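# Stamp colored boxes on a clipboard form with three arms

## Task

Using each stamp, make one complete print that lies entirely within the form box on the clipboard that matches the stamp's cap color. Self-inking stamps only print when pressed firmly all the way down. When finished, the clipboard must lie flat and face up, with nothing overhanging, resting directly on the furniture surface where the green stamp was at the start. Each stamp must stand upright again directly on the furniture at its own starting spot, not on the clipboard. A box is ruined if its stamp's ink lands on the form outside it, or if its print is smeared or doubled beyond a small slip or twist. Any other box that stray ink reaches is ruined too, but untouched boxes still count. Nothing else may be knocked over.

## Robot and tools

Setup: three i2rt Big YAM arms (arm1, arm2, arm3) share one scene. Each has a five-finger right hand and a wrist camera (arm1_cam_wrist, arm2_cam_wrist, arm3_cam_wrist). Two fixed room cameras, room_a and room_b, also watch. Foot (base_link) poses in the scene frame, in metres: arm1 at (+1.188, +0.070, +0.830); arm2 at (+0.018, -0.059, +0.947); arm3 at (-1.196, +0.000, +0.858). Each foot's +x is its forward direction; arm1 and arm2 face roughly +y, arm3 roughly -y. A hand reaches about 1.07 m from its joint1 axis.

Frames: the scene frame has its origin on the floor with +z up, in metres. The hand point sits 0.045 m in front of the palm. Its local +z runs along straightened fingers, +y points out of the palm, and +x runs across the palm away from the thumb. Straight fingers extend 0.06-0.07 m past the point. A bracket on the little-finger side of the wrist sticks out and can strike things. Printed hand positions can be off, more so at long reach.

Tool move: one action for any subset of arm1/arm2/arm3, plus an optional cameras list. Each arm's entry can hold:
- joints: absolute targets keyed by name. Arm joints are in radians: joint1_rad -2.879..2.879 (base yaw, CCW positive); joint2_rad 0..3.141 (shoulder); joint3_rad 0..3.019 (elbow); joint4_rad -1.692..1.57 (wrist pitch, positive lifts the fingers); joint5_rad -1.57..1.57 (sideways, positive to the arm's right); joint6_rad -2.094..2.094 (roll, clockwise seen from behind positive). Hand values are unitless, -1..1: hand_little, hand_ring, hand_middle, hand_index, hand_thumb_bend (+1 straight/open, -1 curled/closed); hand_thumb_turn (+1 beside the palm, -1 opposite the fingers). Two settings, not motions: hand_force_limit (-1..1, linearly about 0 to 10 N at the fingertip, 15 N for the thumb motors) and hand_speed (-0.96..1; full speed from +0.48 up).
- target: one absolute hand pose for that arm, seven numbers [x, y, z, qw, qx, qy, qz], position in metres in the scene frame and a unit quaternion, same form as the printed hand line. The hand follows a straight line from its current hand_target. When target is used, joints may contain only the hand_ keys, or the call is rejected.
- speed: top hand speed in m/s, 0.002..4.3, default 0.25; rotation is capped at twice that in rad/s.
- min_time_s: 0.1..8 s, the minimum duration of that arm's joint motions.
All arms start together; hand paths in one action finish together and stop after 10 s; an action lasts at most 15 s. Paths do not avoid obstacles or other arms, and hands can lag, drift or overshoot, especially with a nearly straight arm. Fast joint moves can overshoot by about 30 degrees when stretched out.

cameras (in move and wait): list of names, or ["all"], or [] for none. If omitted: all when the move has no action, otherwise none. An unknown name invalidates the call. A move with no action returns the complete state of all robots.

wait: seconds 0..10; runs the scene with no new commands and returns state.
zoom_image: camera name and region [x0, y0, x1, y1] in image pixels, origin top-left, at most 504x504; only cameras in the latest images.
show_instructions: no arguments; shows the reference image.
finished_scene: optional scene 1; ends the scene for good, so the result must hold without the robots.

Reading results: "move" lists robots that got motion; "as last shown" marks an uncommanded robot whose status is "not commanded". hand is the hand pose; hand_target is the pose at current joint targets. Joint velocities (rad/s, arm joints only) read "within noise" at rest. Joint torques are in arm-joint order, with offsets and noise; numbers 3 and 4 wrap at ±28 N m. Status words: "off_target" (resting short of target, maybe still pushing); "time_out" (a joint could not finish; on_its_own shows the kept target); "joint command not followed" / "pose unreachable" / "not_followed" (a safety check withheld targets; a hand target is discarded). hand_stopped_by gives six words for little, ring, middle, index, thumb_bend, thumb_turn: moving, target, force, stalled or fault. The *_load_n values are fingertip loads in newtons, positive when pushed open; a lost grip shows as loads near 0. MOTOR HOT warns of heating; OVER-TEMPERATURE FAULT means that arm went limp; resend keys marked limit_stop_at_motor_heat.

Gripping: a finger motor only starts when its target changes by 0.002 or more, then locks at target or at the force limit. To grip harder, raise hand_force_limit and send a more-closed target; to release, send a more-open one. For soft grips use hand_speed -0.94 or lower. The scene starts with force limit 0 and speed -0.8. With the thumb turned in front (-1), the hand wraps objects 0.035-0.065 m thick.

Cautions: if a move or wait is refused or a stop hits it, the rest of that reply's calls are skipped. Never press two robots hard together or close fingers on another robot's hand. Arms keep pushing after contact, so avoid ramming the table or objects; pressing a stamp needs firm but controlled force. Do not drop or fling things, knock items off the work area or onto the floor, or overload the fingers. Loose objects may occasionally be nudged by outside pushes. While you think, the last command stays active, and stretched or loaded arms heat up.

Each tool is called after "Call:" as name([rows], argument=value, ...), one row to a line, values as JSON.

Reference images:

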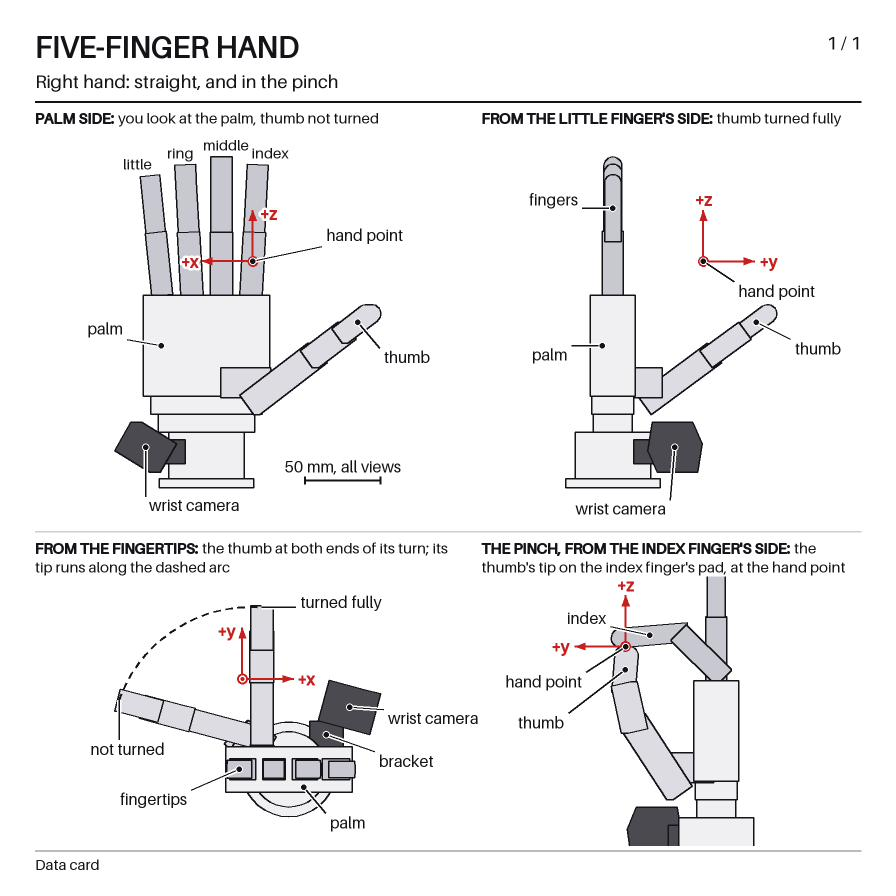

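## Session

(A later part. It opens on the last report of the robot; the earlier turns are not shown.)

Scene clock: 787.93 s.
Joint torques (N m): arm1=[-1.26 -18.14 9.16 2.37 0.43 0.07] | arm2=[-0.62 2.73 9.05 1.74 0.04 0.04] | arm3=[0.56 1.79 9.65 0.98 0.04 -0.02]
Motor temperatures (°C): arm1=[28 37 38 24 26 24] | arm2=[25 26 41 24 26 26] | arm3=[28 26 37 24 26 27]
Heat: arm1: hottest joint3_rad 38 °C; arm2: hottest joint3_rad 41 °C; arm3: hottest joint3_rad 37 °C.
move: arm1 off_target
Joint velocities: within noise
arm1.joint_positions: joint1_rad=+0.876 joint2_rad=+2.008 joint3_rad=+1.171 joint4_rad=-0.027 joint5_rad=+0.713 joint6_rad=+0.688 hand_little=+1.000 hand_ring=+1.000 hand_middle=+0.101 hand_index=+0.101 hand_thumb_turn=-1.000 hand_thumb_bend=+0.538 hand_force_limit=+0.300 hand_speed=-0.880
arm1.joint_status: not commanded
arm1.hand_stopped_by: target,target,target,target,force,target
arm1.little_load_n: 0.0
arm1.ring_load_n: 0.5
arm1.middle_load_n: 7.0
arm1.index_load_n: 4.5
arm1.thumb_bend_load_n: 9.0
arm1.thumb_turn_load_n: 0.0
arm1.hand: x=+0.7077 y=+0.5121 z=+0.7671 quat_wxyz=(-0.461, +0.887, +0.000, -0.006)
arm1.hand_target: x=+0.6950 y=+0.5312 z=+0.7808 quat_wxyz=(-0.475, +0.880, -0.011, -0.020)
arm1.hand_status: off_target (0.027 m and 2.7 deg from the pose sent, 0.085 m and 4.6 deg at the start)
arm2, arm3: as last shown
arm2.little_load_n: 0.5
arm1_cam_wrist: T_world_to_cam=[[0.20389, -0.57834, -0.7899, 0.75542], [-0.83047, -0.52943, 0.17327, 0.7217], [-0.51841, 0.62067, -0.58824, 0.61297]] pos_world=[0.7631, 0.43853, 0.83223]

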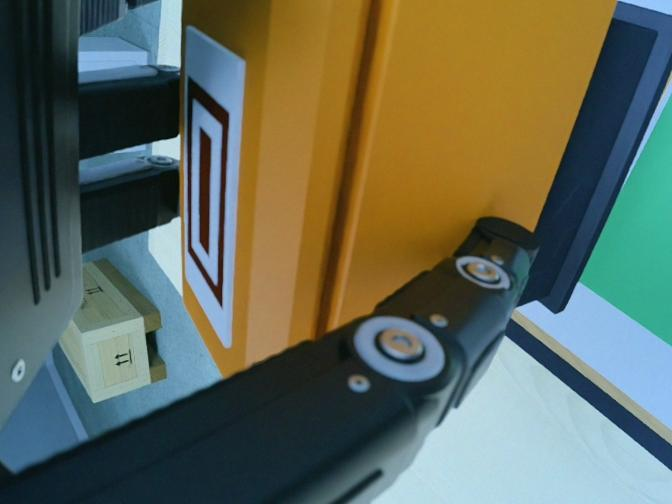

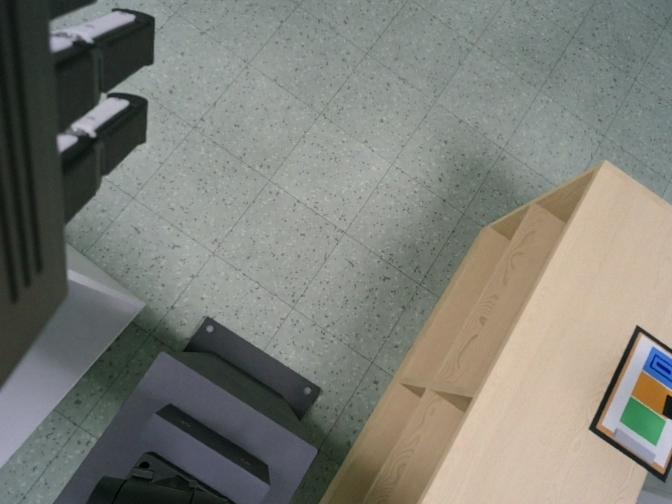

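Call:
move(arm2={"target":[0.48,0.52,1.02,-0.219,0.746,0.607,0.1625],"speed":0.4}, cameras=["arm2_cam_wrist","room_a"])

Scene clock: 797.67 s.
Joint torques (N m): arm1=[-1.32 -18.14 9.09 2.43 0.42 0.07] | arm2=[-1.96 -14.86 12.42 0.4 -0.05 0.15] | arm3=[0.56 1.79 9.63 0.99 0.04 -0.02]
Motor temperatures (°C): arm1=[28 36 39 24 26 24] | arm2=[25 26 41 24 27 26] | arm3=[28 26 37 24 26 27]
Heat: arm1: hottest joint3_rad 39 °C; arm2: hottest joint3_rad 41 °C; arm3: hottest joint3_rad 37 °C.
move: arm2 off_target
Joint velocities: within noise
arm1, arm3: as last shown
arm1.ring_load_n: 0.0
arm1.middle_load_n: 6.5
arm2.joint_positions: joint1_rad=-0.700 joint2_rad=+2.046 joint3_rad=+1.725 joint4_rad=-0.851 joint5_rad=-0.357 joint6_rad=-1.977 hand_little=+1.000 hand_ring=+1.000 hand_middle=+1.000 hand_index=+1.000 hand_thumb_turn=+1.000 hand_thumb_bend=+1.000 hand_force_limit=+0.000 hand_speed=-0.800
arm2.joint_status: not commanded
arm2.hand_stopped_by: target,target,target,target,target,target
arm2.little_load_n: 0.0
arm2.ring_load_n: 0.0
arm2.middle_load_n: 0.0
arm2.index_load_n: 0.0
arm2.thumb_bend_load_n: 0.0
arm2.thumb_turn_load_n: 0.0
arm2.hand: x=+0.4619 y=+0.5113 z=+0.9973 quat_wxyz=(-0.217, +0.745, +0.615, +0.142)
arm2.hand_target: x=+0.4794 y=+0.5190 z=+1.0205 quat_wxyz=(-0.219, +0.746, +0.607, +0.163)
arm2.hand_status: off_target (0.030 m and 2.5 deg from the pose sent, 0.725 m and 36.5 deg at the start; pose on its path clipped on 14 of 91 steps; a joint's target at an end of its range on 22 of 91 steps)
arm2_cam_wrist: T_world_to_cam=[[0.99891, 0.04411, 0.01545, -0.50474], [0.04341, -0.99813, 0.04308, 0.44602], [0.01733, -0.04236, -0.99895, 1.12278]] pos_world=[0.46538, 0.51501, 1.11019]

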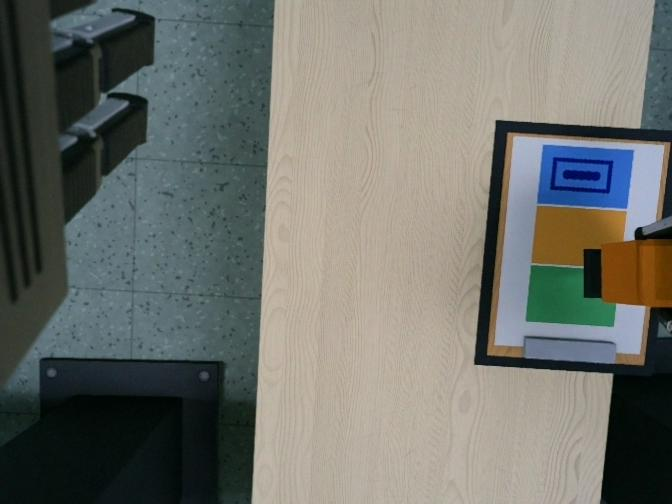

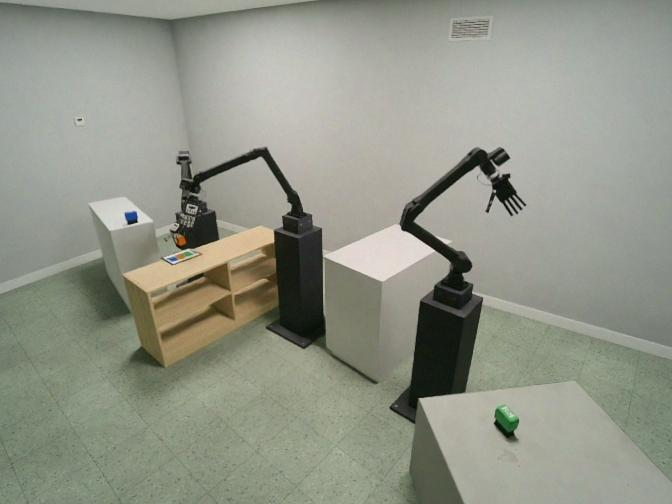

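Call:
zoom_image(camera="arm2_cam_wrist", region=[472, 110, 672, 380])

Scaled by 1.867 from the camera's image (finer frame: 960x720).

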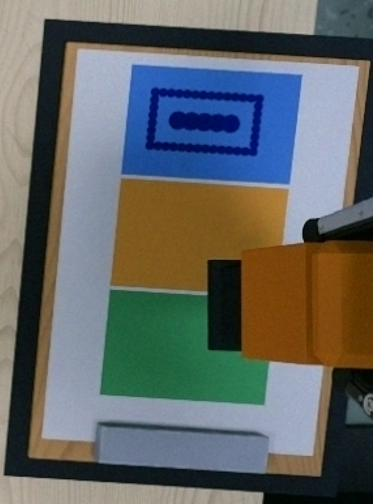

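Call:
move(arm1={"target":[0.683,0.560,0.75,0.4748,-0.8798,0.0108,0.02],"speed":0.08}, cameras=["arm1_cam_wrist","arm2_cam_wrist"])

Call:
zoom_image(camera="arm2_cam_wrist", region=[472, 110, 672, 380])

Scene clock: 805.70 s.
Joint torques (N m): arm1=[-1.38 -19.02 9.02 2.55 0.43 0.08] | arm2=[-2.14 -14.56 12.53 0.49 -0.08 0.15] | arm3=[0.56 1.79 9.63 0.98 0.04 -0.02]
Motor temperatures (°C): arm1=[28 35 40 25 26 24] | arm2=[25 26 41 24 27 26] | arm3=[28 26 37 24 26 27]
Heat: arm1: hottest joint3_rad 40 °C; arm2: hottest joint3_rad 41 °C; arm3: hottest joint3_rad 37 °C.
move: arm1 off_target
Joint velocities: within noise
arm1.joint_positions: joint1_rad=+0.849 joint2_rad=+2.110 joint3_rad=+1.253 joint4_rad=+0.009 joint5_rad=+0.694 joint6_rad=+0.663 hand_little=+1.000 hand_ring=+1.000 hand_middle=+0.101 hand_index=+0.101 hand_thumb_turn=-1.000 hand_thumb_bend=+0.538 hand_force_limit=+0.300 hand_speed=-0.880
arm1.joint_status: not commanded
arm1.hand_stopped_by: target,target,target,target,force,target
arm1.little_load_n: 0.0
arm1.ring_load_n: 0.0
arm1.middle_load_n: 7.0
arm1.index_load_n: 4.5
arm1.thumb_bend_load_n: 9.0
arm1.thumb_turn_load_n: 0.0
arm1.hand: x=+0.6962 y=+0.5401 z=+0.7384 quat_wxyz=(-0.461, +0.887, -0.001, -0.006)
arm1.hand_target: x=+0.6840 y=+0.5592 z=+0.7507 quat_wxyz=(-0.475, +0.880, -0.011, -0.020)
arm1.hand_status: off_target (0.027 m and 2.6 deg from the pose sent, 0.057 m and 2.7 deg at the start)
arm2, arm3: as last shown
arm2.hand: x=+0.4618 y=+0.5112 z=+0.9973 quat_wxyz=(-0.216, +0.745, +0.615, +0.142)
arm2.hand_target: x=+0.4793 y=+0.5190 z=+1.0205 quat_wxyz=(-0.219, +0.746, +0.607, +0.163)
arm1_cam_wrist: T_world_to_cam=[[0.20222, -0.57936, -0.78959, 0.75274], [-0.83083, -0.52834, 0.17489, 0.73049], [-0.51849, 0.62065, -0.58819, 0.57283]] pos_world=[0.7517, 0.46653, 0.80353]
arm2_cam_wrist: T_world_to_cam=[[0.99891, 0.0441, 0.01514, -0.50439], [0.0434, -0.99812, 0.04337, 0.4456], [0.01703, -0.04267, -0.99894, 1.12296]] pos_world=[0.46538, 0.51491, 1.11009]

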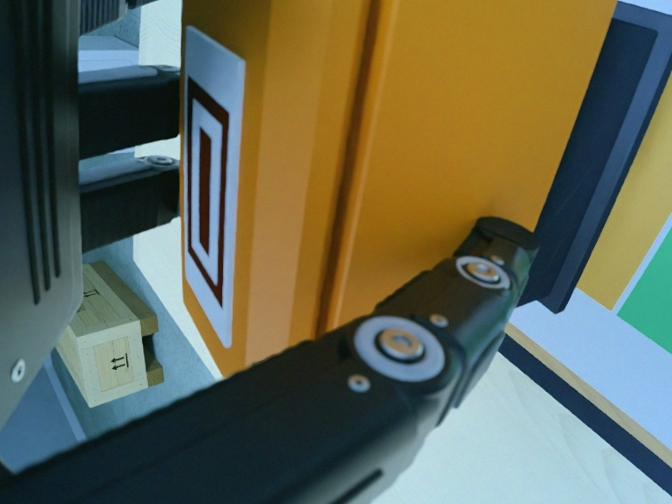

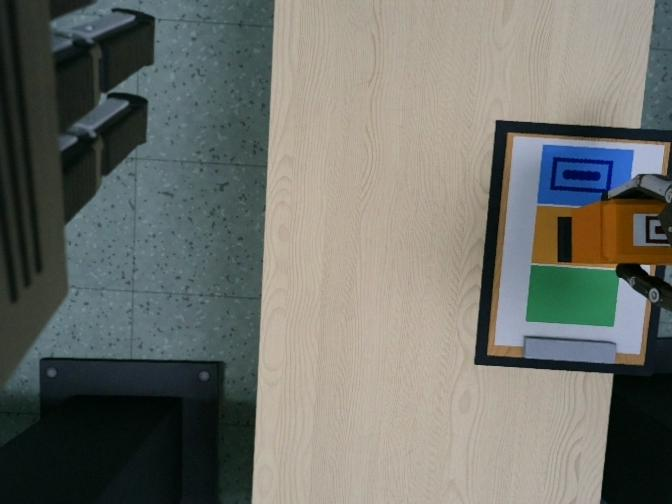

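Scaled by 1.867 from the camera's image (finer frame: 960x720).

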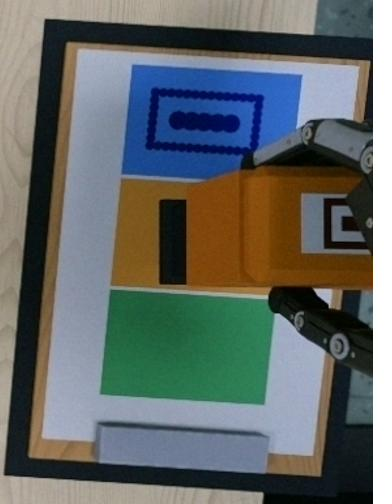

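Call:
move(arm1={"target":[0.687,0.560,0.726,0.4752,-0.8785,0.0492,-0.0007],"speed":0.06}, cameras=["arm2_cam_wrist"])

Call:
zoom_image(camera="arm2_cam_wrist", region=[472, 110, 672, 380])

Scene clock: 809.80 s.
Joint torques (N m): arm1=[-0.38 -19.31 8.83 1.37 0.72 0.27] | arm2=[-2.26 -14.74 12.34 0.28 -0.12 0.12] | arm3=[0.56 1.79 9.63 0.99 0.04 -0.02]
Motor temperatures (°C): arm1=[28 35 39 25 26 24] | arm2=[25 26 41 24 27 26] | arm3=[28 26 37 24 26 27]
Heat: arm1: hottest joint3_rad 39 °C; arm2: hottest joint3_rad 41 °C; arm3: hottest joint3_rad 37 °C.
move: arm1 off_target
Joint velocities: within noise
arm1.joint_positions: joint1_rad=+0.849 joint2_rad=+2.163 joint3_rad=+1.285 joint4_rad=-0.005 joint5_rad=+0.754 joint6_rad=+0.739 hand_little=+1.000 hand_ring=+1.000 hand_middle=+0.101 hand_index=+0.101 hand_thumb_turn=-1.000 hand_thumb_bend=+0.538 hand_force_limit=+0.300 hand_speed=-0.880
arm1.joint_status: not commanded
arm1.hand_stopped_by: target,target,target,target,force,target
arm1.little_load_n: 0.0
arm1.ring_load_n: 0.0
arm1.middle_load_n: 6.5
arm1.index_load_n: 4.5
arm1.thumb_bend_load_n: 9.5
arm1.thumb_turn_load_n: 0.0
arm1.hand: x=+0.7004 y=+0.5494 z=+0.7199 quat_wxyz=(-0.469, +0.882, -0.039, +0.010)
arm1.hand_target: x=+0.6876 y=+0.5595 z=+0.7263 quat_wxyz=(-0.475, +0.879, -0.049, +0.001)
arm1.hand_status: off_target (0.018 m and 1.8 deg from the pose sent, 0.025 m and 5.9 deg at the start)
arm2, arm3: as last shown
arm3.index_load_n: 0.5
arm2_cam_wrist: T_world_to_cam=[[0.99891, 0.0441, 0.01514, -0.50439], [0.0434, -0.99812, 0.04337, 0.4456], [0.01703, -0.04267, -0.99894, 1.12296]] pos_world=[0.46538, 0.51491, 1.11009]

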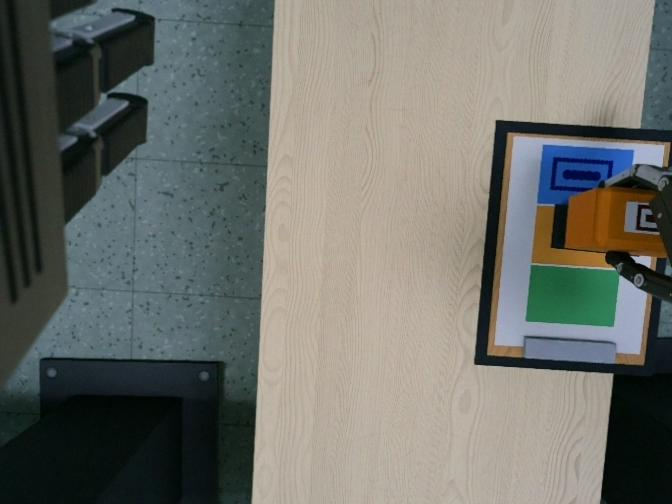

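Scaled by 1.867 from the camera's image (finer frame: 960x720).

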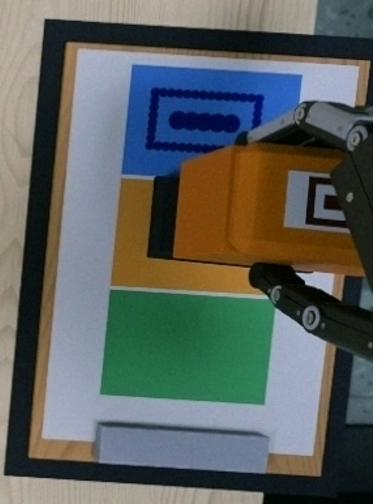

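Call:
move(arm1={"target":[0.685,0.547,0.716,0.4752,-0.8785,0.0492,-0.0007],"speed":0.06}, cameras=["arm2_cam_wrist"])

Call:
zoom_image(camera="arm2_cam_wrist", region=[472, 110, 672, 380])

Scene clock: 812.70 s.
Joint torques (N m): arm1=[0.91 -19.31 7.25 1.76 0.74 0.28] | arm2=[-2.02 -15.03 12.55 0.54 -0.08 0.15] | arm3=[0.56 1.79 9.63 0.98 0.04 -0.02]
Motor temperatures (°C): arm1=[28 35 39 25 26 24] | arm2=[25 26 41 24 27 26] | arm3=[28 26 37 24 26 27]
Heat: arm1: hottest joint3_rad 39 °C; arm2: hottest joint3_rad 41 °C; arm3: hottest joint3_rad 37 °C.
move: arm1 off_target
Joint velocities: within noise
arm1.joint_positions: joint1_rad=+0.857 joint2_rad=+2.173 joint3_rad=+1.285 joint4_rad=-0.005 joint5_rad=+0.767 joint6_rad=+0.761 hand_little=+1.000 hand_ring=+1.000 hand_middle=+0.101 hand_index=+0.101 hand_thumb_turn=-1.000 hand_thumb_bend=+0.538 hand_force_limit=+0.300 hand_speed=-0.880
arm1.joint_status: not commanded
arm1.hand_stopped_by: target,target,target,target,force,target
arm1.little_load_n: 0.0
arm1.ring_load_n: 0.0
arm1.middle_load_n: 6.5
arm1.index_load_n: 4.5
arm1.thumb_bend_load_n: 9.0
arm1.thumb_turn_load_n: 0.0
arm1.hand: x=+0.6990 y=+0.5457 z=+0.7151 quat_wxyz=(-0.470, +0.881, -0.045, +0.010)
arm1.hand_target: x=+0.6854 y=+0.5467 z=+0.7163 quat_wxyz=(-0.475, +0.879, -0.049, +0.001)
arm1.hand_status: off_target (0.014 m and 1.4 deg from the pose sent, 0.016 m and 1.8 deg at the start)
arm2, arm3: as last shown
arm3.index_load_n: 0.0
arm2_cam_wrist: T_world_to_cam=[[0.99891, 0.0441, 0.01514, -0.50439], [0.0434, -0.99812, 0.04337, 0.4456], [0.01703, -0.04267, -0.99894, 1.12296]] pos_world=[0.46538, 0.51491, 1.11009]

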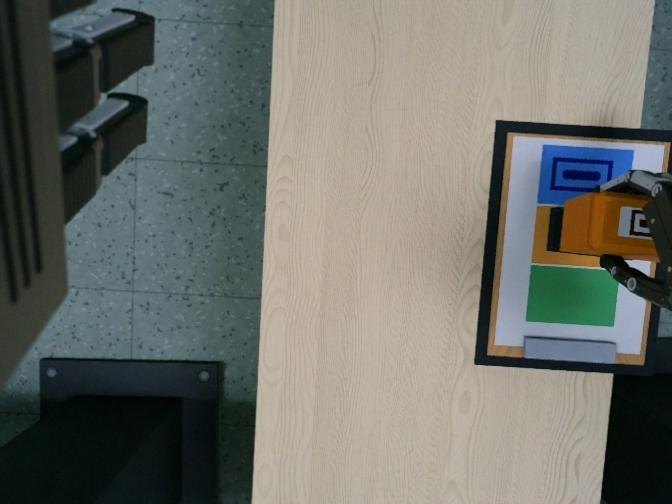

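Scaled by 1.867 from the camera's image (finer frame: 960x720).

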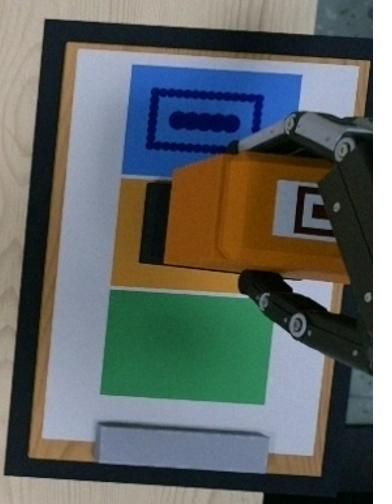

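Call:
move(arm1={"target":[0.687,0.543,0.701,0.4752,-0.8785,0.0492,-0.0007],"speed":0.03}, cameras=["arm2_cam_wrist","arm1_cam_wrist"])

Call:
zoom_image(camera="arm2_cam_wrist", region=[472, 110, 672, 380])

Scene clock: 814.90 s.
Joint torques (N m): arm1=[0.97 -18.14 6.42 2.5 0.59 0.29] | arm2=[-1.9 -15.21 12.45 0.43 -0.12 0.19] | arm3=[0.56 1.79 9.63 0.98 0.04 -0.02]
Motor temperatures (°C): arm1=[28 35 39 25 26 24] | arm2=[25 26 41 24 27 26] | arm3=[28 26 37 24 26 27]
Heat: arm1: hottest joint3_rad 39 °C; arm2: hottest joint3_rad 41 °C; arm3: hottest joint3_rad 37 °C.
move: arm1 off_target
Joint velocities: within noise
arm1.joint_positions: joint1_rad=+0.859 joint2_rad=+2.187 joint3_rad=+1.285 joint4_rad=+0.006 joint5_rad=+0.773 joint6_rad=+0.764 hand_little=+1.000 hand_ring=+1.000 hand_middle=+0.101 hand_index=+0.101 hand_thumb_turn=-1.000 hand_thumb_bend=+0.538 hand_force_limit=+0.300 hand_speed=-0.880
arm1.joint_status: not commanded
arm1.hand_stopped_by: target,target,target,target,force,target
arm1.little_load_n: 0.0
arm1.ring_load_n: 0.0
arm1.middle_load_n: 7.0
arm1.index_load_n: 4.0
arm1.thumb_bend_load_n: 9.0
arm1.thumb_turn_load_n: 0.0
arm1.hand: x=+0.6998 y=+0.5449 z=+0.7077 quat_wxyz=(-0.471, +0.881, -0.046, +0.012)
arm1.hand_target: x=+0.6874 y=+0.5425 z=+0.7012 quat_wxyz=(-0.475, +0.879, -0.049, +0.001)
arm1.hand_status: off_target (0.015 m and 1.5 deg from the pose sent, 0.019 m and 1.4 deg at the start)
arm2, arm3: as last shown
pictures: arm1_cam_wrist, arm2_cam_wrist
arm1_cam_wrist: T_world_to_cam=[[0.13912, -0.57781, -0.80423, 0.78417], [-0.87695, -0.44913, 0.17098, 0.73324], [-0.46, 0.68148, -0.56919, 0.46621]] pos_world=[0.74838, 0.46471, 0.77065]
arm2_cam_wrist: T_world_to_cam=[[0.99891, 0.0441, 0.01514, -0.50439], [0.0434, -0.99812, 0.04337, 0.4456], [0.01703, -0.04267, -0.99894, 1.12296]] pos_world=[0.46538, 0.51491, 1.11009]

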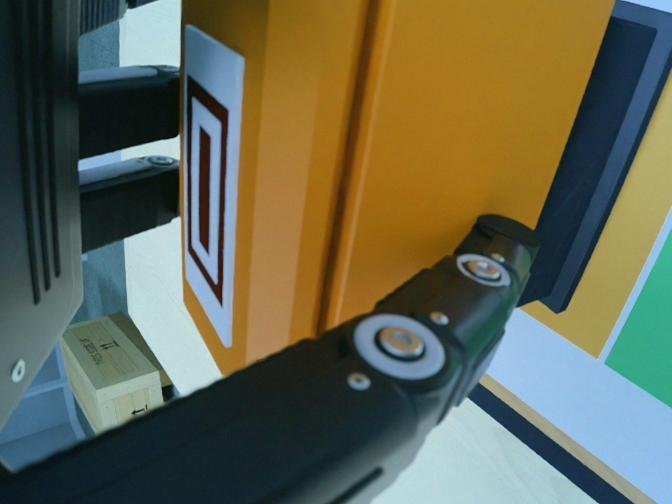

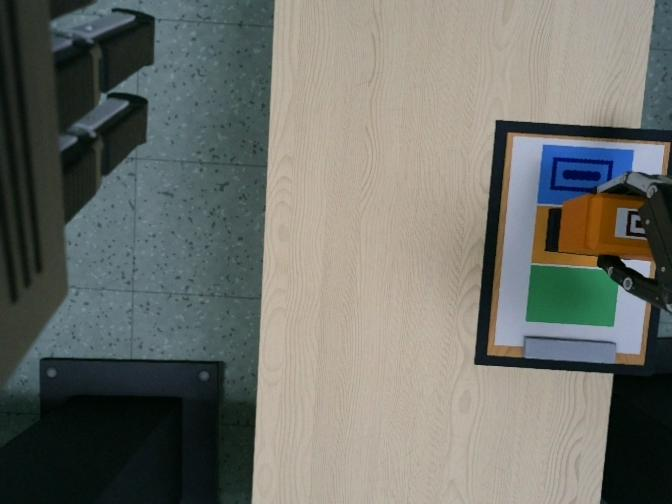

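Scaled by 1.867 from the camera's image (finer frame: 960x720).

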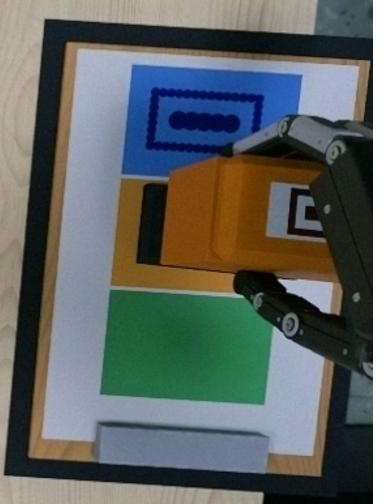

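Call:
move(arm1={"target":[0.687,0.540,0.693,0.4752,-0.8785,0.0492,-0.0007],"speed":0.02})

Call:
move(arm1={"target":[0.687,0.540,0.688,0.4752,-0.8785,0.0492,-0.0007],"speed":0.02}, cameras=["arm2_cam_wrist","arm1_cam_wrist"])

Scene clock: 816.87 s.
Joint torques (N m): arm1=[0.73 -17.61 6.11 2.74 0.33 0.33] | arm2=[-1.2 -14.62 12.51 0.24 -0.08 0.15] | arm3=[0.56 1.79 9.63 0.99 0.04 -0.02]
Motor temperatures (°C): arm1=[28 35 39 25 26 24] | arm2=[25 27 41 24 27 26] | arm3=[28 26 37 24 26 27]
Heat: arm1: hottest joint3_rad 39 °C; arm2: hottest joint3_rad 41 °C; arm3: hottest joint3_rad 37 °C.
move: arm1 off_target
Joint velocities: within noise
arm1.joint_positions: joint1_rad=+0.863 joint2_rad=+2.190 joint3_rad=+1.285 joint4_rad=+0.012 joint5_rad=+0.781 joint6_rad=+0.764 hand_little=+1.000 hand_ring=+1.000 hand_middle=+0.101 hand_index=+0.101 hand_thumb_turn=-1.000 hand_thumb_bend=+0.538 hand_force_limit=+0.300 hand_speed=-0.880
arm1.joint_status: not commanded
arm1.hand_stopped_by: target,target,target,target,force,target
arm1.little_load_n: 0.0
arm1.ring_load_n: 0.0
arm1.middle_load_n: 7.0
arm1.index_load_n: 3.5
arm1.thumb_bend_load_n: 9.5
arm1.thumb_turn_load_n: -1.0
arm1.hand: x=+0.6989 y=+0.5445 z=+0.7074 quat_wxyz=(-0.474, +0.879, -0.047, +0.013)
arm1.hand_target: x=+0.6876 y=+0.5393 z=+0.6935 quat_wxyz=(-0.475, +0.879, -0.049, +0.001)
arm1.hand_status: off_target (0.019 m and 1.5 deg from the pose sent, 0.020 m and 1.5 deg at the start)
arm2: as last shown
arm2.index_load_n: 0.5
arm3.joint_positions: joint1_rad=-0.880 joint2_rad=+0.621 joint3_rad=+1.361 joint4_rad=-1.625 joint5_rad=+0.146 joint6_rad=-1.401 hand_little=+1.000 hand_ring=+1.000 hand_middle=+1.000 hand_index=+1.000 hand_thumb_turn=+1.000 hand_thumb_bend=+1.000 hand_force_limit=+0.000 hand_speed=-0.800
arm3.joint_status: not commanded
arm3.hand_stopped_by: target,target,target,target,target,target
arm3.little_load_n: 0.0
arm3.ring_load_n: 0.0
arm3.middle_load_n: 0.0
arm3.index_load_n: -0.5
arm3.thumb_bend_load_n: 0.0
arm3.thumb_turn_load_n: 0.0
arm3.hand: x=-1.3774 y=-0.0426 z=+1.2961 quat_wxyz=(+0.334, +0.215, -0.915, +0.077)
arm3.hand_target: x=-1.3774 y=-0.0426 z=+1.3031 quat_wxyz=(+0.342, +0.214, -0.912, +0.081)
arm3.hand_status: not commanded
pictures: none

Scene clock: 817.83 s.
Joint torques (N m): arm1=[0.97 -17.08 6.2 2.8 0.2 0.33] | arm2=[-1.67 -14.62 12.48 0.35 -0.07 0.13] | arm3=[0.56 1.79 9.62 0.98 0.04 -0.02]
Motor temperatures (°C): arm1=[28 35 39 25 26 24] | arm2=[25 27 41 24 27 26] | arm3=[28 26 37 24 26 27]
Heat: arm1: hottest joint3_rad 39 °C; arm2: hottest joint3_rad 41 °C; arm3: hottest joint3_rad 37 °C.
move: arm1 off_target
Joint velocities: within noise
arm1.joint_positions: joint1_rad=+0.864 joint2_rad=+2.192 joint3_rad=+1.285 joint4_rad=+0.016 joint5_rad=+0.784 joint6_rad=+0.764 hand_little=+1.000 hand_ring=+1.000 hand_middle=+0.101 hand_index=+0.101 hand_thumb_turn=-1.000 hand_thumb_bend=+0.538 hand_force_limit=+0.300 hand_speed=-0.880
arm1.joint_status: not commanded
arm1.hand_stopped_by: target,target,target,target,force,target
arm1.little_load_n: 0.0
arm1.ring_load_n: 0.0
arm1.middle_load_n: 7.0
arm1.index_load_n: 3.5
arm1.thumb_bend_load_n: 9.5
arm1.thumb_turn_load_n: -2.0
arm1.hand: x=+0.6984 y=+0.5446 z=+0.7072 quat_wxyz=(-0.476, +0.878, -0.047, +0.013)
arm1.hand_target: x=+0.6880 y=+0.5391 z=+0.6887 quat_wxyz=(-0.475, +0.879, -0.049, +0.001)
arm1.hand_status: off_target (0.023 m and 1.4 deg from the pose sent, 0.023 m and 1.5 deg at the start)
arm2, arm3: as last shown
arm2.middle_load_n: -0.5
arm2.index_load_n: 0.0
arm3.index_load_n: 0.0
pictures: arm1_cam_wrist, arm2_cam_wrist
arm1_cam_wrist: T_world_to_cam=[[0.138, -0.56961, -0.81025, 0.78439], [-0.87801, -0.44891, 0.16605, 0.73606], [-0.45832, 0.68849, -0.56207, 0.45548]] pos_world=[0.74678, 0.46363, 0.76934]
arm2_cam_wrist: T_world_to_cam=[[0.99891, 0.0441, 0.01514, -0.50439], [0.0434, -0.99812, 0.04337, 0.4456], [0.01703, -0.04267, -0.99894, 1.12296]] pos_world=[0.46538, 0.51491, 1.11009]

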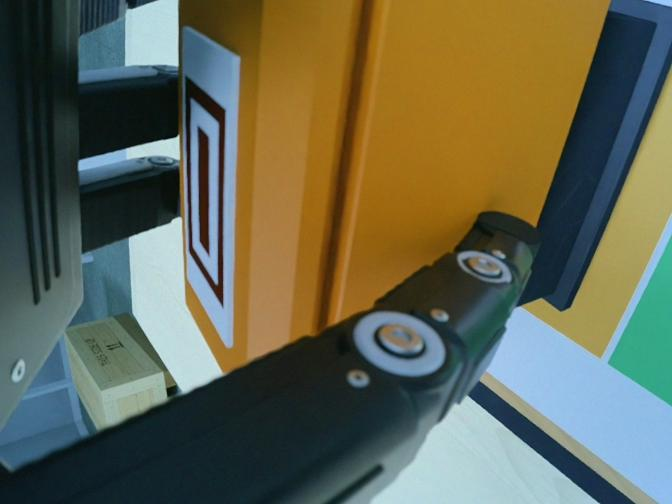

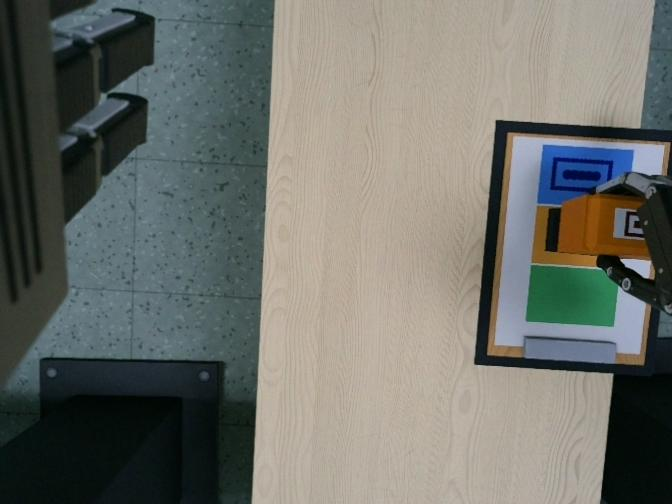

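Call:
move(arm1={"target":[0.688,0.5405,0.699,0.4752,-0.8785,0.0492,-0.0007],"speed":0.02})

Call:
move(arm1={"joints":{"hand_thumb_bend":0.62,"hand_speed":-0.94}})

Call:
move(arm1={"joints":{"hand_thumb_bend":1.0,"hand_speed":-0.85}}, cameras=["arm2_cam_wrist","arm1_cam_wrist"])

Scene clock: 819.77 s.
Joint torques (N m): arm1=[0.85 -19.08 5.96 2.21 0.16 0.3] | arm2=[-1.96 -14.97 12.48 0.32 -0.09 0.15] | arm3=[0.56 1.79 9.63 0.99 0.04 -0.02]
Motor temperatures (°C): arm1=[28 35 38 25 26 24] | arm2=[25 27 41 24 27 26] | arm3=[28 26 37 24 26 27]
Heat: arm1: hottest joint3_rad 38 °C; arm2: hottest joint3_rad 41 °C; arm3: hottest joint3_rad 37 °C.
move: arm1 off_target
Joint velocities: within noise
arm1.joint_positions: joint1_rad=+0.864 joint2_rad=+2.192 joint3_rad=+1.285 joint4_rad=+0.016 joint5_rad=+0.784 joint6_rad=+0.764 hand_little=+1.000 hand_ring=+1.000 hand_middle=+0.101 hand_index=+0.101 hand_thumb_turn=-1.000 hand_thumb_bend=+0.538 hand_force_limit=+0.300 hand_speed=-0.880
arm1.joint_status: not commanded
arm1.hand_stopped_by: target,target,target,target,force,target
arm1.little_load_n: 0.0
arm1.ring_load_n: 0.0
arm1.middle_load_n: 7.0
arm1.index_load_n: 3.5
arm1.thumb_bend_load_n: 9.5
arm1.thumb_turn_load_n: -1.5
arm1.hand: x=+0.6984 y=+0.5446 z=+0.7072 quat_wxyz=(-0.476, +0.878, -0.047, +0.013)
arm1.hand_target: x=+0.6883 y=+0.5401 z=+0.6993 quat_wxyz=(-0.475, +0.879, -0.049, +0.001)
arm1.hand_status: off_target (0.014 m and 1.4 deg from the pose sent, 0.014 m and 1.4 deg at the start)
arm2, arm3: as last shown
arm2.middle_load_n: 0.0
pictures: none

Scene clock: 821.23 s.
Joint torques (N m): arm1=[0.38 -18.84 5.89 2.21 0.19 0.32] | arm2=[-1.61 -14.8 12.48 0.4 -0.1 0.13] | arm3=[0.56 1.79 9.63 0.98 0.04 -0.02]
Motor temperatures (°C): arm1=[28 35 38 25 26 24] | arm2=[25 27 41 24 27 26] | arm3=[28 26 37 24 26 27]
Heat: arm1: hottest joint3_rad 38 °C; arm2: hottest joint3_rad 41 °C; arm3: hottest joint3_rad 37 °C.
move: arm1 done
Joint velocities: within noise
arm1.joint_positions: joint1_rad=+0.864 joint2_rad=+2.192 joint3_rad=+1.285 joint4_rad=+0.016 joint5_rad=+0.784 joint6_rad=+0.764 hand_little=+1.000 hand_ring=+1.000 hand_middle=+0.101 hand_index=+0.100 hand_thumb_turn=-1.000 hand_thumb_bend=+0.622 hand_force_limit=+0.300 hand_speed=-0.940
arm1.joint_status: all done
arm1.hand_stopped_by: target,target,target,target,target,target
arm1.little_load_n: 0.0
arm1.ring_load_n: 0.0
arm1.middle_load_n: 3.0
arm1.index_load_n: 0.0
arm1.thumb_bend_load_n: 3.5
arm1.thumb_turn_load_n: -1.5
arm1.hand: x=+0.6984 y=+0.5446 z=+0.7072 quat_wxyz=(-0.476, +0.878, -0.047, +0.013)
arm1.hand_target: x=+0.6883 y=+0.5401 z=+0.6993 quat_wxyz=(-0.475, +0.879, -0.049, +0.001)
arm1.hand_status: not commanded
arm2.joint_positions: joint1_rad=-0.700 joint2_rad=+2.046 joint3_rad=+1.725 joint4_rad=-0.851 joint5_rad=-0.357 joint6_rad=-1.977 hand_little=+1.000 hand_ring=+1.000 hand_middle=+1.000 hand_index=+1.000 hand_thumb_turn=+1.000 hand_thumb_bend=+1.000 hand_force_limit=+0.000 hand_speed=-0.800
arm2.joint_status: not commanded
arm2.hand_stopped_by: target,target,target,target,target,target
arm2.little_load_n: 0.0
arm2.ring_load_n: 0.0
arm2.middle_load_n: 0.0
arm2.index_load_n: 0.5
arm2.thumb_bend_load_n: 0.0
arm2.thumb_turn_load_n: 0.0
arm2.hand: x=+0.4618 y=+0.5112 z=+0.9973 quat_wxyz=(-0.216, +0.745, +0.615, +0.142)
arm2.hand_target: x=+0.4793 y=+0.5190 z=+1.0205 quat_wxyz=(-0.219, +0.746, +0.607, +0.163)
arm2.hand_status: not commanded
arm3: as last shown
pictures: none

Scene clock: 823.47 s.
Joint torques (N m): arm1=[0.62 -18.43 6.04 2.15 0.44 0.27] | arm2=[-1.55 -14.51 12.55 0.29 -0.09 0.14] | arm3=[0.56 1.79 9.63 0.98 0.04 -0.02]
Motor temperatures (°C): arm1=[28 36 38 25 26 24] | arm2=[25 27 41 24 27 26] | arm3=[28 26 37 24 26 27]
Heat: arm1: hottest joint3_rad 38 °C; arm2: hottest joint3_rad 41 °C; arm3: hottest joint3_rad 37 °C.
move: arm1 done
Joint velocities: within noise
arm1.joint_positions: joint1_rad=+0.864 joint2_rad=+2.192 joint3_rad=+1.285 joint4_rad=+0.021 joint5_rad=+0.777 joint6_rad=+0.770 hand_little=+1.000 hand_ring=+1.000 hand_middle=+0.100 hand_index=+0.100 hand_thumb_turn=-1.000 hand_thumb_bend=+1.000 hand_force_limit=+0.300 hand_speed=-0.850
arm1.joint_status: all done
arm1.hand_stopped_by: target,target,target,target,target,target
arm1.little_load_n: 0.0
arm1.ring_load_n: 0.0
arm1.middle_load_n: 0.0
arm1.index_load_n: 0.0
arm1.thumb_bend_load_n: 0.0
arm1.thumb_turn_load_n: 0.0
arm1.hand: x=+0.6961 y=+0.5443 z=+0.7075 quat_wxyz=(-0.475, +0.879, -0.049, +0.007)
arm1.hand_target: x=+0.6883 y=+0.5402 z=+0.6993 quat_wxyz=(-0.475, +0.879, -0.049, +0.001)
arm1.hand_status: not commanded
arm2, arm3: as last shown
arm2.index_load_n: 0.0
pictures: arm1_cam_wrist, arm2_cam_wrist
arm1_cam_wrist: T_world_to_cam=[[0.12984, -0.57039, -0.81105, 0.79151], [-0.87527, -0.45026, 0.17654, 0.72527], [-0.46588, 0.68696, -0.55771, 0.45768]] pos_world=[0.74526, 0.46362, 0.76916]
arm2_cam_wrist: T_world_to_cam=[[0.99891, 0.0441, 0.01514, -0.50439], [0.0434, -0.99812, 0.04337, 0.4456], [0.01703, -0.04267, -0.99894, 1.12296]] pos_world=[0.46538, 0.51491, 1.11009]

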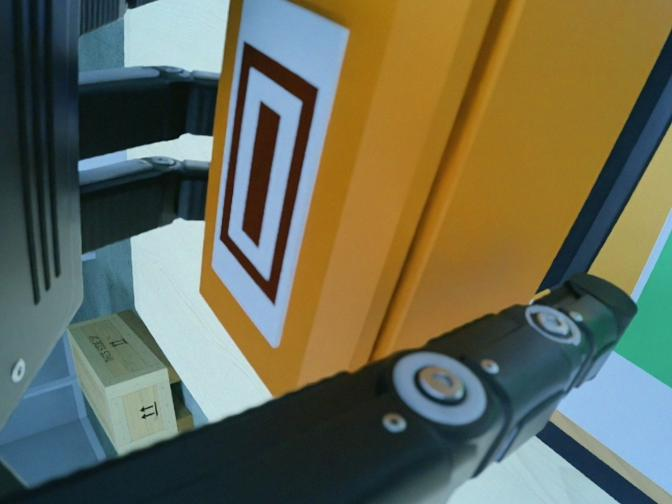

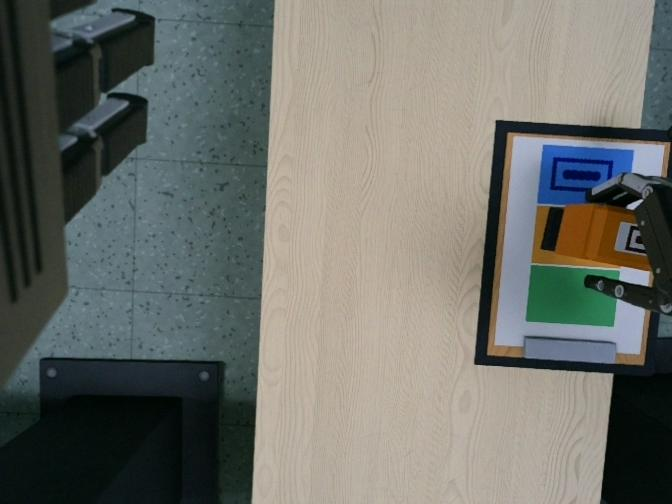

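Call:
zoom_image(camera="arm2_cam_wrist", region=[472, 110, 672, 380])

Scaled by 1.867 from the camera's image (finer frame: 960x720).

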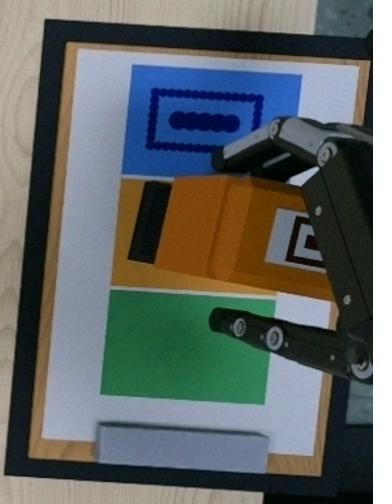

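Call:
move(arm1={"joints":{"hand_index":0.45,"hand_middle":0.45,"hand_speed":-0.88}}, cameras=["arm2_cam_wrist","arm1_cam_wrist"])

Call:
zoom_image(camera="arm2_cam_wrist", region=[472, 110, 672, 380])

Scene clock: 827.60 s.
Joint torques (N m): arm1=[0.5 -18.84 6.02 2.09 0.46 0.25] | arm2=[-1.73 -14.68 12.56 0.34 -0.1 0.13] | arm3=[0.56 1.79 9.65 0.98 0.04 -0.02]
Motor temperatures (°C): arm1=[28 36 38 25 26 24] | arm2=[25 27 41 24 27 26] | arm3=[28 26 37 24 26 27]
Heat: arm1: hottest joint3_rad 38 °C; arm2: hottest joint3_rad 41 °C; arm3: hottest joint3_rad 37 °C.
move: arm1 done
Joint velocities: within noise
arm1.joint_positions: joint1_rad=+0.864 joint2_rad=+2.192 joint3_rad=+1.285 joint4_rad=+0.021 joint5_rad=+0.777 joint6_rad=+0.770 hand_little=+1.000 hand_ring=+1.000 hand_middle=+0.450 hand_index=+0.450 hand_thumb_turn=-1.000 hand_thumb_bend=+1.000 hand_force_limit=+0.300 hand_speed=-0.880
arm1.joint_status: all done
arm1.hand_stopped_by: target,target,target,target,target,target
arm1.little_load_n: 0.0
arm1.ring_load_n: -0.5
arm1.middle_load_n: 0.0
arm1.index_load_n: 0.0
arm1.thumb_bend_load_n: 0.0
arm1.thumb_turn_load_n: 0.0
arm1.hand: x=+0.6961 y=+0.5443 z=+0.7075 quat_wxyz=(-0.475, +0.879, -0.049, +0.007)
arm1.hand_target: x=+0.6883 y=+0.5402 z=+0.6993 quat_wxyz=(-0.475, +0.879, -0.049, +0.001)
arm1.hand_status: not commanded
arm2, arm3: as last shown
pictures: arm1_cam_wrist, arm2_cam_wrist
arm1_cam_wrist: T_world_to_cam=[[0.1295, -0.57043, -0.81107, 0.79175], [-0.87532, -0.45007, 0.17678, 0.72499], [-0.46588, 0.68706, -0.55759, 0.45761]] pos_world=[0.74526, 0.46352, 0.76916]
arm2_cam_wrist: T_world_to_cam=[[0.99891, 0.0441, 0.01514, -0.50439], [0.0434, -0.99812, 0.04337, 0.4456], [0.01703, -0.04267, -0.99894, 1.12296]] pos_world=[0.46538, 0.51491, 1.11009]

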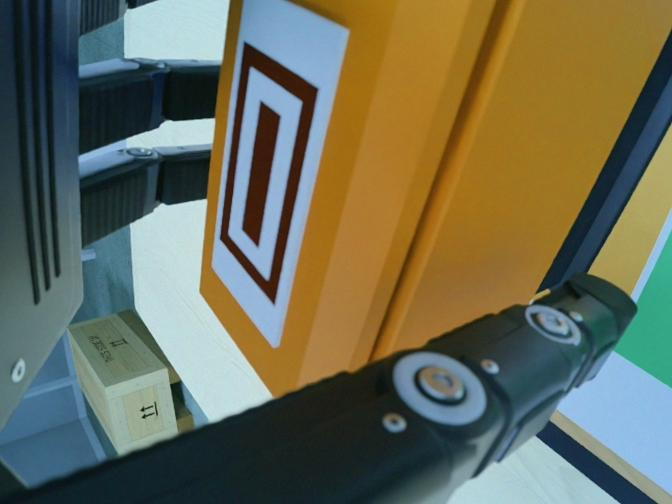

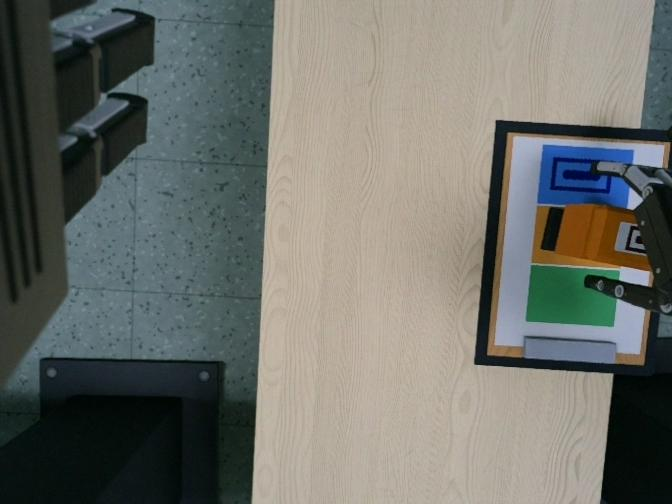

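Scaled by 1.867 from the camera's image (finer frame: 960x720).

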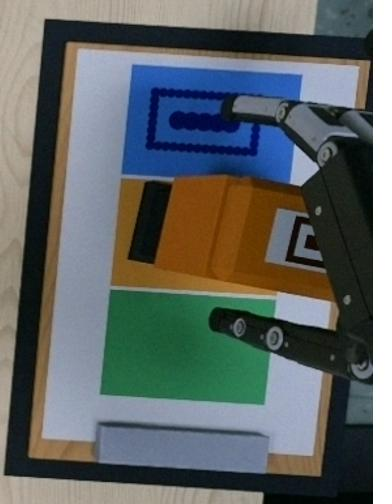

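Call:
move(arm1={"target":[0.6883,0.5402,0.82,0.4752,-0.8785,0.0492,-0.0007],"speed":0.1})

Call:
move(arm1={"target":[0.68,0.605,0.79,0.7054,-0.7054,0.0493,-0.0493],"speed":0.15,"joints":{"hand_index":1.0,"hand_middle":1.0,"hand_thumb_turn":1.0,"hand_speed":-0.5}}, cameras=["arm2_cam_wrist","arm1_cam_wrist"])

Call:
zoom_image(camera="arm2_cam_wrist", region=[472, 110, 672, 380])

Scene clock: 834.37 s.
Joint torques (N m): arm1=[0.85 -21.48 7.79 1.18 0.42 0.2] | arm2=[-1.79 -14.62 12.52 0.27 -0.12 0.14] | arm3=[0.56 1.79 9.62 0.98 0.04 -0.02]
Motor temperatures (°C): arm1=[28 36 37 25 26 24] | arm2=[25 27 41 24 27 26] | arm3=[28 26 37 24 26 27]
Heat: arm1: hottest joint3_rad 37 °C; arm2: hottest joint3_rad 41 °C; arm3: hottest joint3_rad 37 °C.
move: arm1 off_target
Joint velocities: within noise
arm1.joint_positions: joint1_rad=+0.864 joint2_rad=+2.000 joint3_rad=+1.285 joint4_rad=-0.190 joint5_rad=+0.777 joint6_rad=+0.770 hand_little=+1.000 hand_ring=+1.000 hand_middle=+0.450 hand_index=+0.450 hand_thumb_turn=-1.000 hand_thumb_bend=+1.000 hand_force_limit=+0.300 hand_speed=-0.880
arm1.joint_status: not commanded
arm1.hand_stopped_by: target,target,target,target,target,target
arm1.little_load_n: 0.0
arm1.ring_load_n: 0.0
arm1.middle_load_n: -0.5
arm1.index_load_n: 0.0
arm1.thumb_bend_load_n: 0.0
arm1.thumb_turn_load_n: 0.0
arm1.hand: x=+0.7003 y=+0.5397 z=+0.8028 quat_wxyz=(-0.470, +0.881, -0.045, +0.014)
arm1.hand_target: x=+0.6885 y=+0.5400 z=+0.8199 quat_wxyz=(-0.475, +0.879, -0.049, +0.001)
arm1.hand_status: off_target (0.021 m and 1.8 deg from the pose sent, 0.113 m and 0.8 deg at the start)
arm2, arm3: as last shown
pictures: none

Scene clock: 837.53 s.
Joint torques (N m): arm1=[1.08 -19.19 7.21 2.41 -0.06 0.1] | arm2=[-2.02 -14.8 12.57 0.34 -0.11 0.11] | arm3=[0.56 1.79 9.63 0.98 0.04 -0.02]
Motor temperatures (°C): arm1=[28 36 37 25 26 24] | arm2=[25 27 41 24 27 26] | arm3=[28 26 37 24 26 27]
Heat: arm1: hottest joint3_rad 37 °C; arm2: hottest joint3_rad 41 °C; arm3: hottest joint3_rad 37 °C.
move: arm1 off_target
Joint velocities: within noise
arm1.joint_positions: joint1_rad=+0.892 joint2_rad=+2.312 joint3_rad=+1.286 joint4_rad=+0.993 joint5_rad=+1.122 joint6_rad=+0.039 hand_little=+1.000 hand_ring=+1.000 hand_middle=+1.000 hand_index=+1.000 hand_thumb_turn=+1.000 hand_thumb_bend=+1.000 hand_force_limit=+0.300 hand_speed=-0.500
arm1.joint_status: all done
arm1.hand_stopped_by: target,target,target,target,target,target
arm1.little_load_n: 0.0
arm1.ring_load_n: 0.0
arm1.middle_load_n: 0.0
arm1.index_load_n: 0.0
arm1.thumb_bend_load_n: 0.0
arm1.thumb_turn_load_n: 0.0
arm1.hand: x=+0.6943 y=+0.6068 z=+0.7946 quat_wxyz=(-0.701, +0.708, -0.053, +0.057)
arm1.hand_target: x=+0.6805 y=+0.6046 z=+0.7901 quat_wxyz=(-0.705, +0.706, -0.049, +0.049)
arm1.hand_status: off_target (0.015 m and 1.2 deg from the pose sent, 0.069 m and 34.0 deg at the start)
arm2, arm3: as last shown
pictures: arm1_cam_wrist, arm2_cam_wrist
arm1_cam_wrist: T_world_to_cam=[[0.2088, -0.06457, -0.97582, 0.66712], [-0.90531, -0.39016, -0.1679, 0.99455], [-0.36989, 0.91848, -0.13992, -0.07661]] pos_world=[0.73274, 0.50147, 0.80726]
arm2_cam_wrist: T_world_to_cam=[[0.99891, 0.0441, 0.01514, -0.50439], [0.0434, -0.99812, 0.04337, 0.4456], [0.01703, -0.04267, -0.99894, 1.12296]] pos_world=[0.46538, 0.51491, 1.11009]

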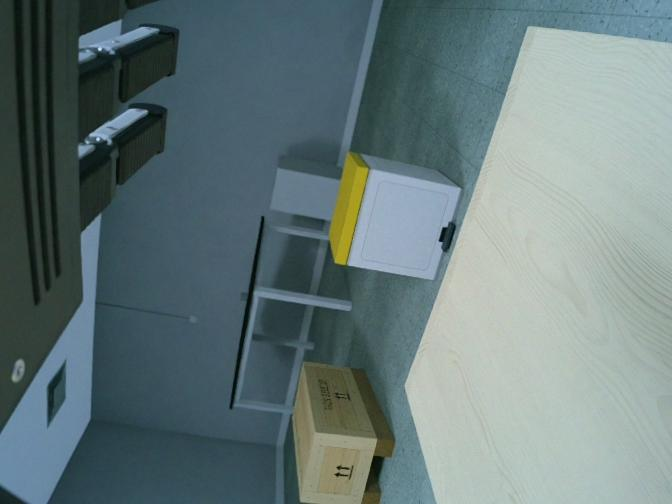

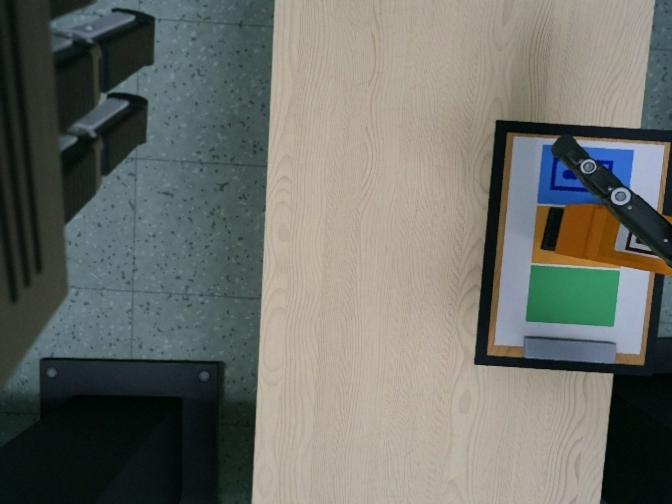

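Scaled by 1.867 from the camera's image (finer frame: 960x720).

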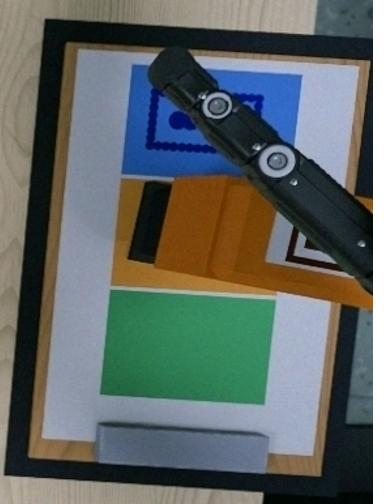

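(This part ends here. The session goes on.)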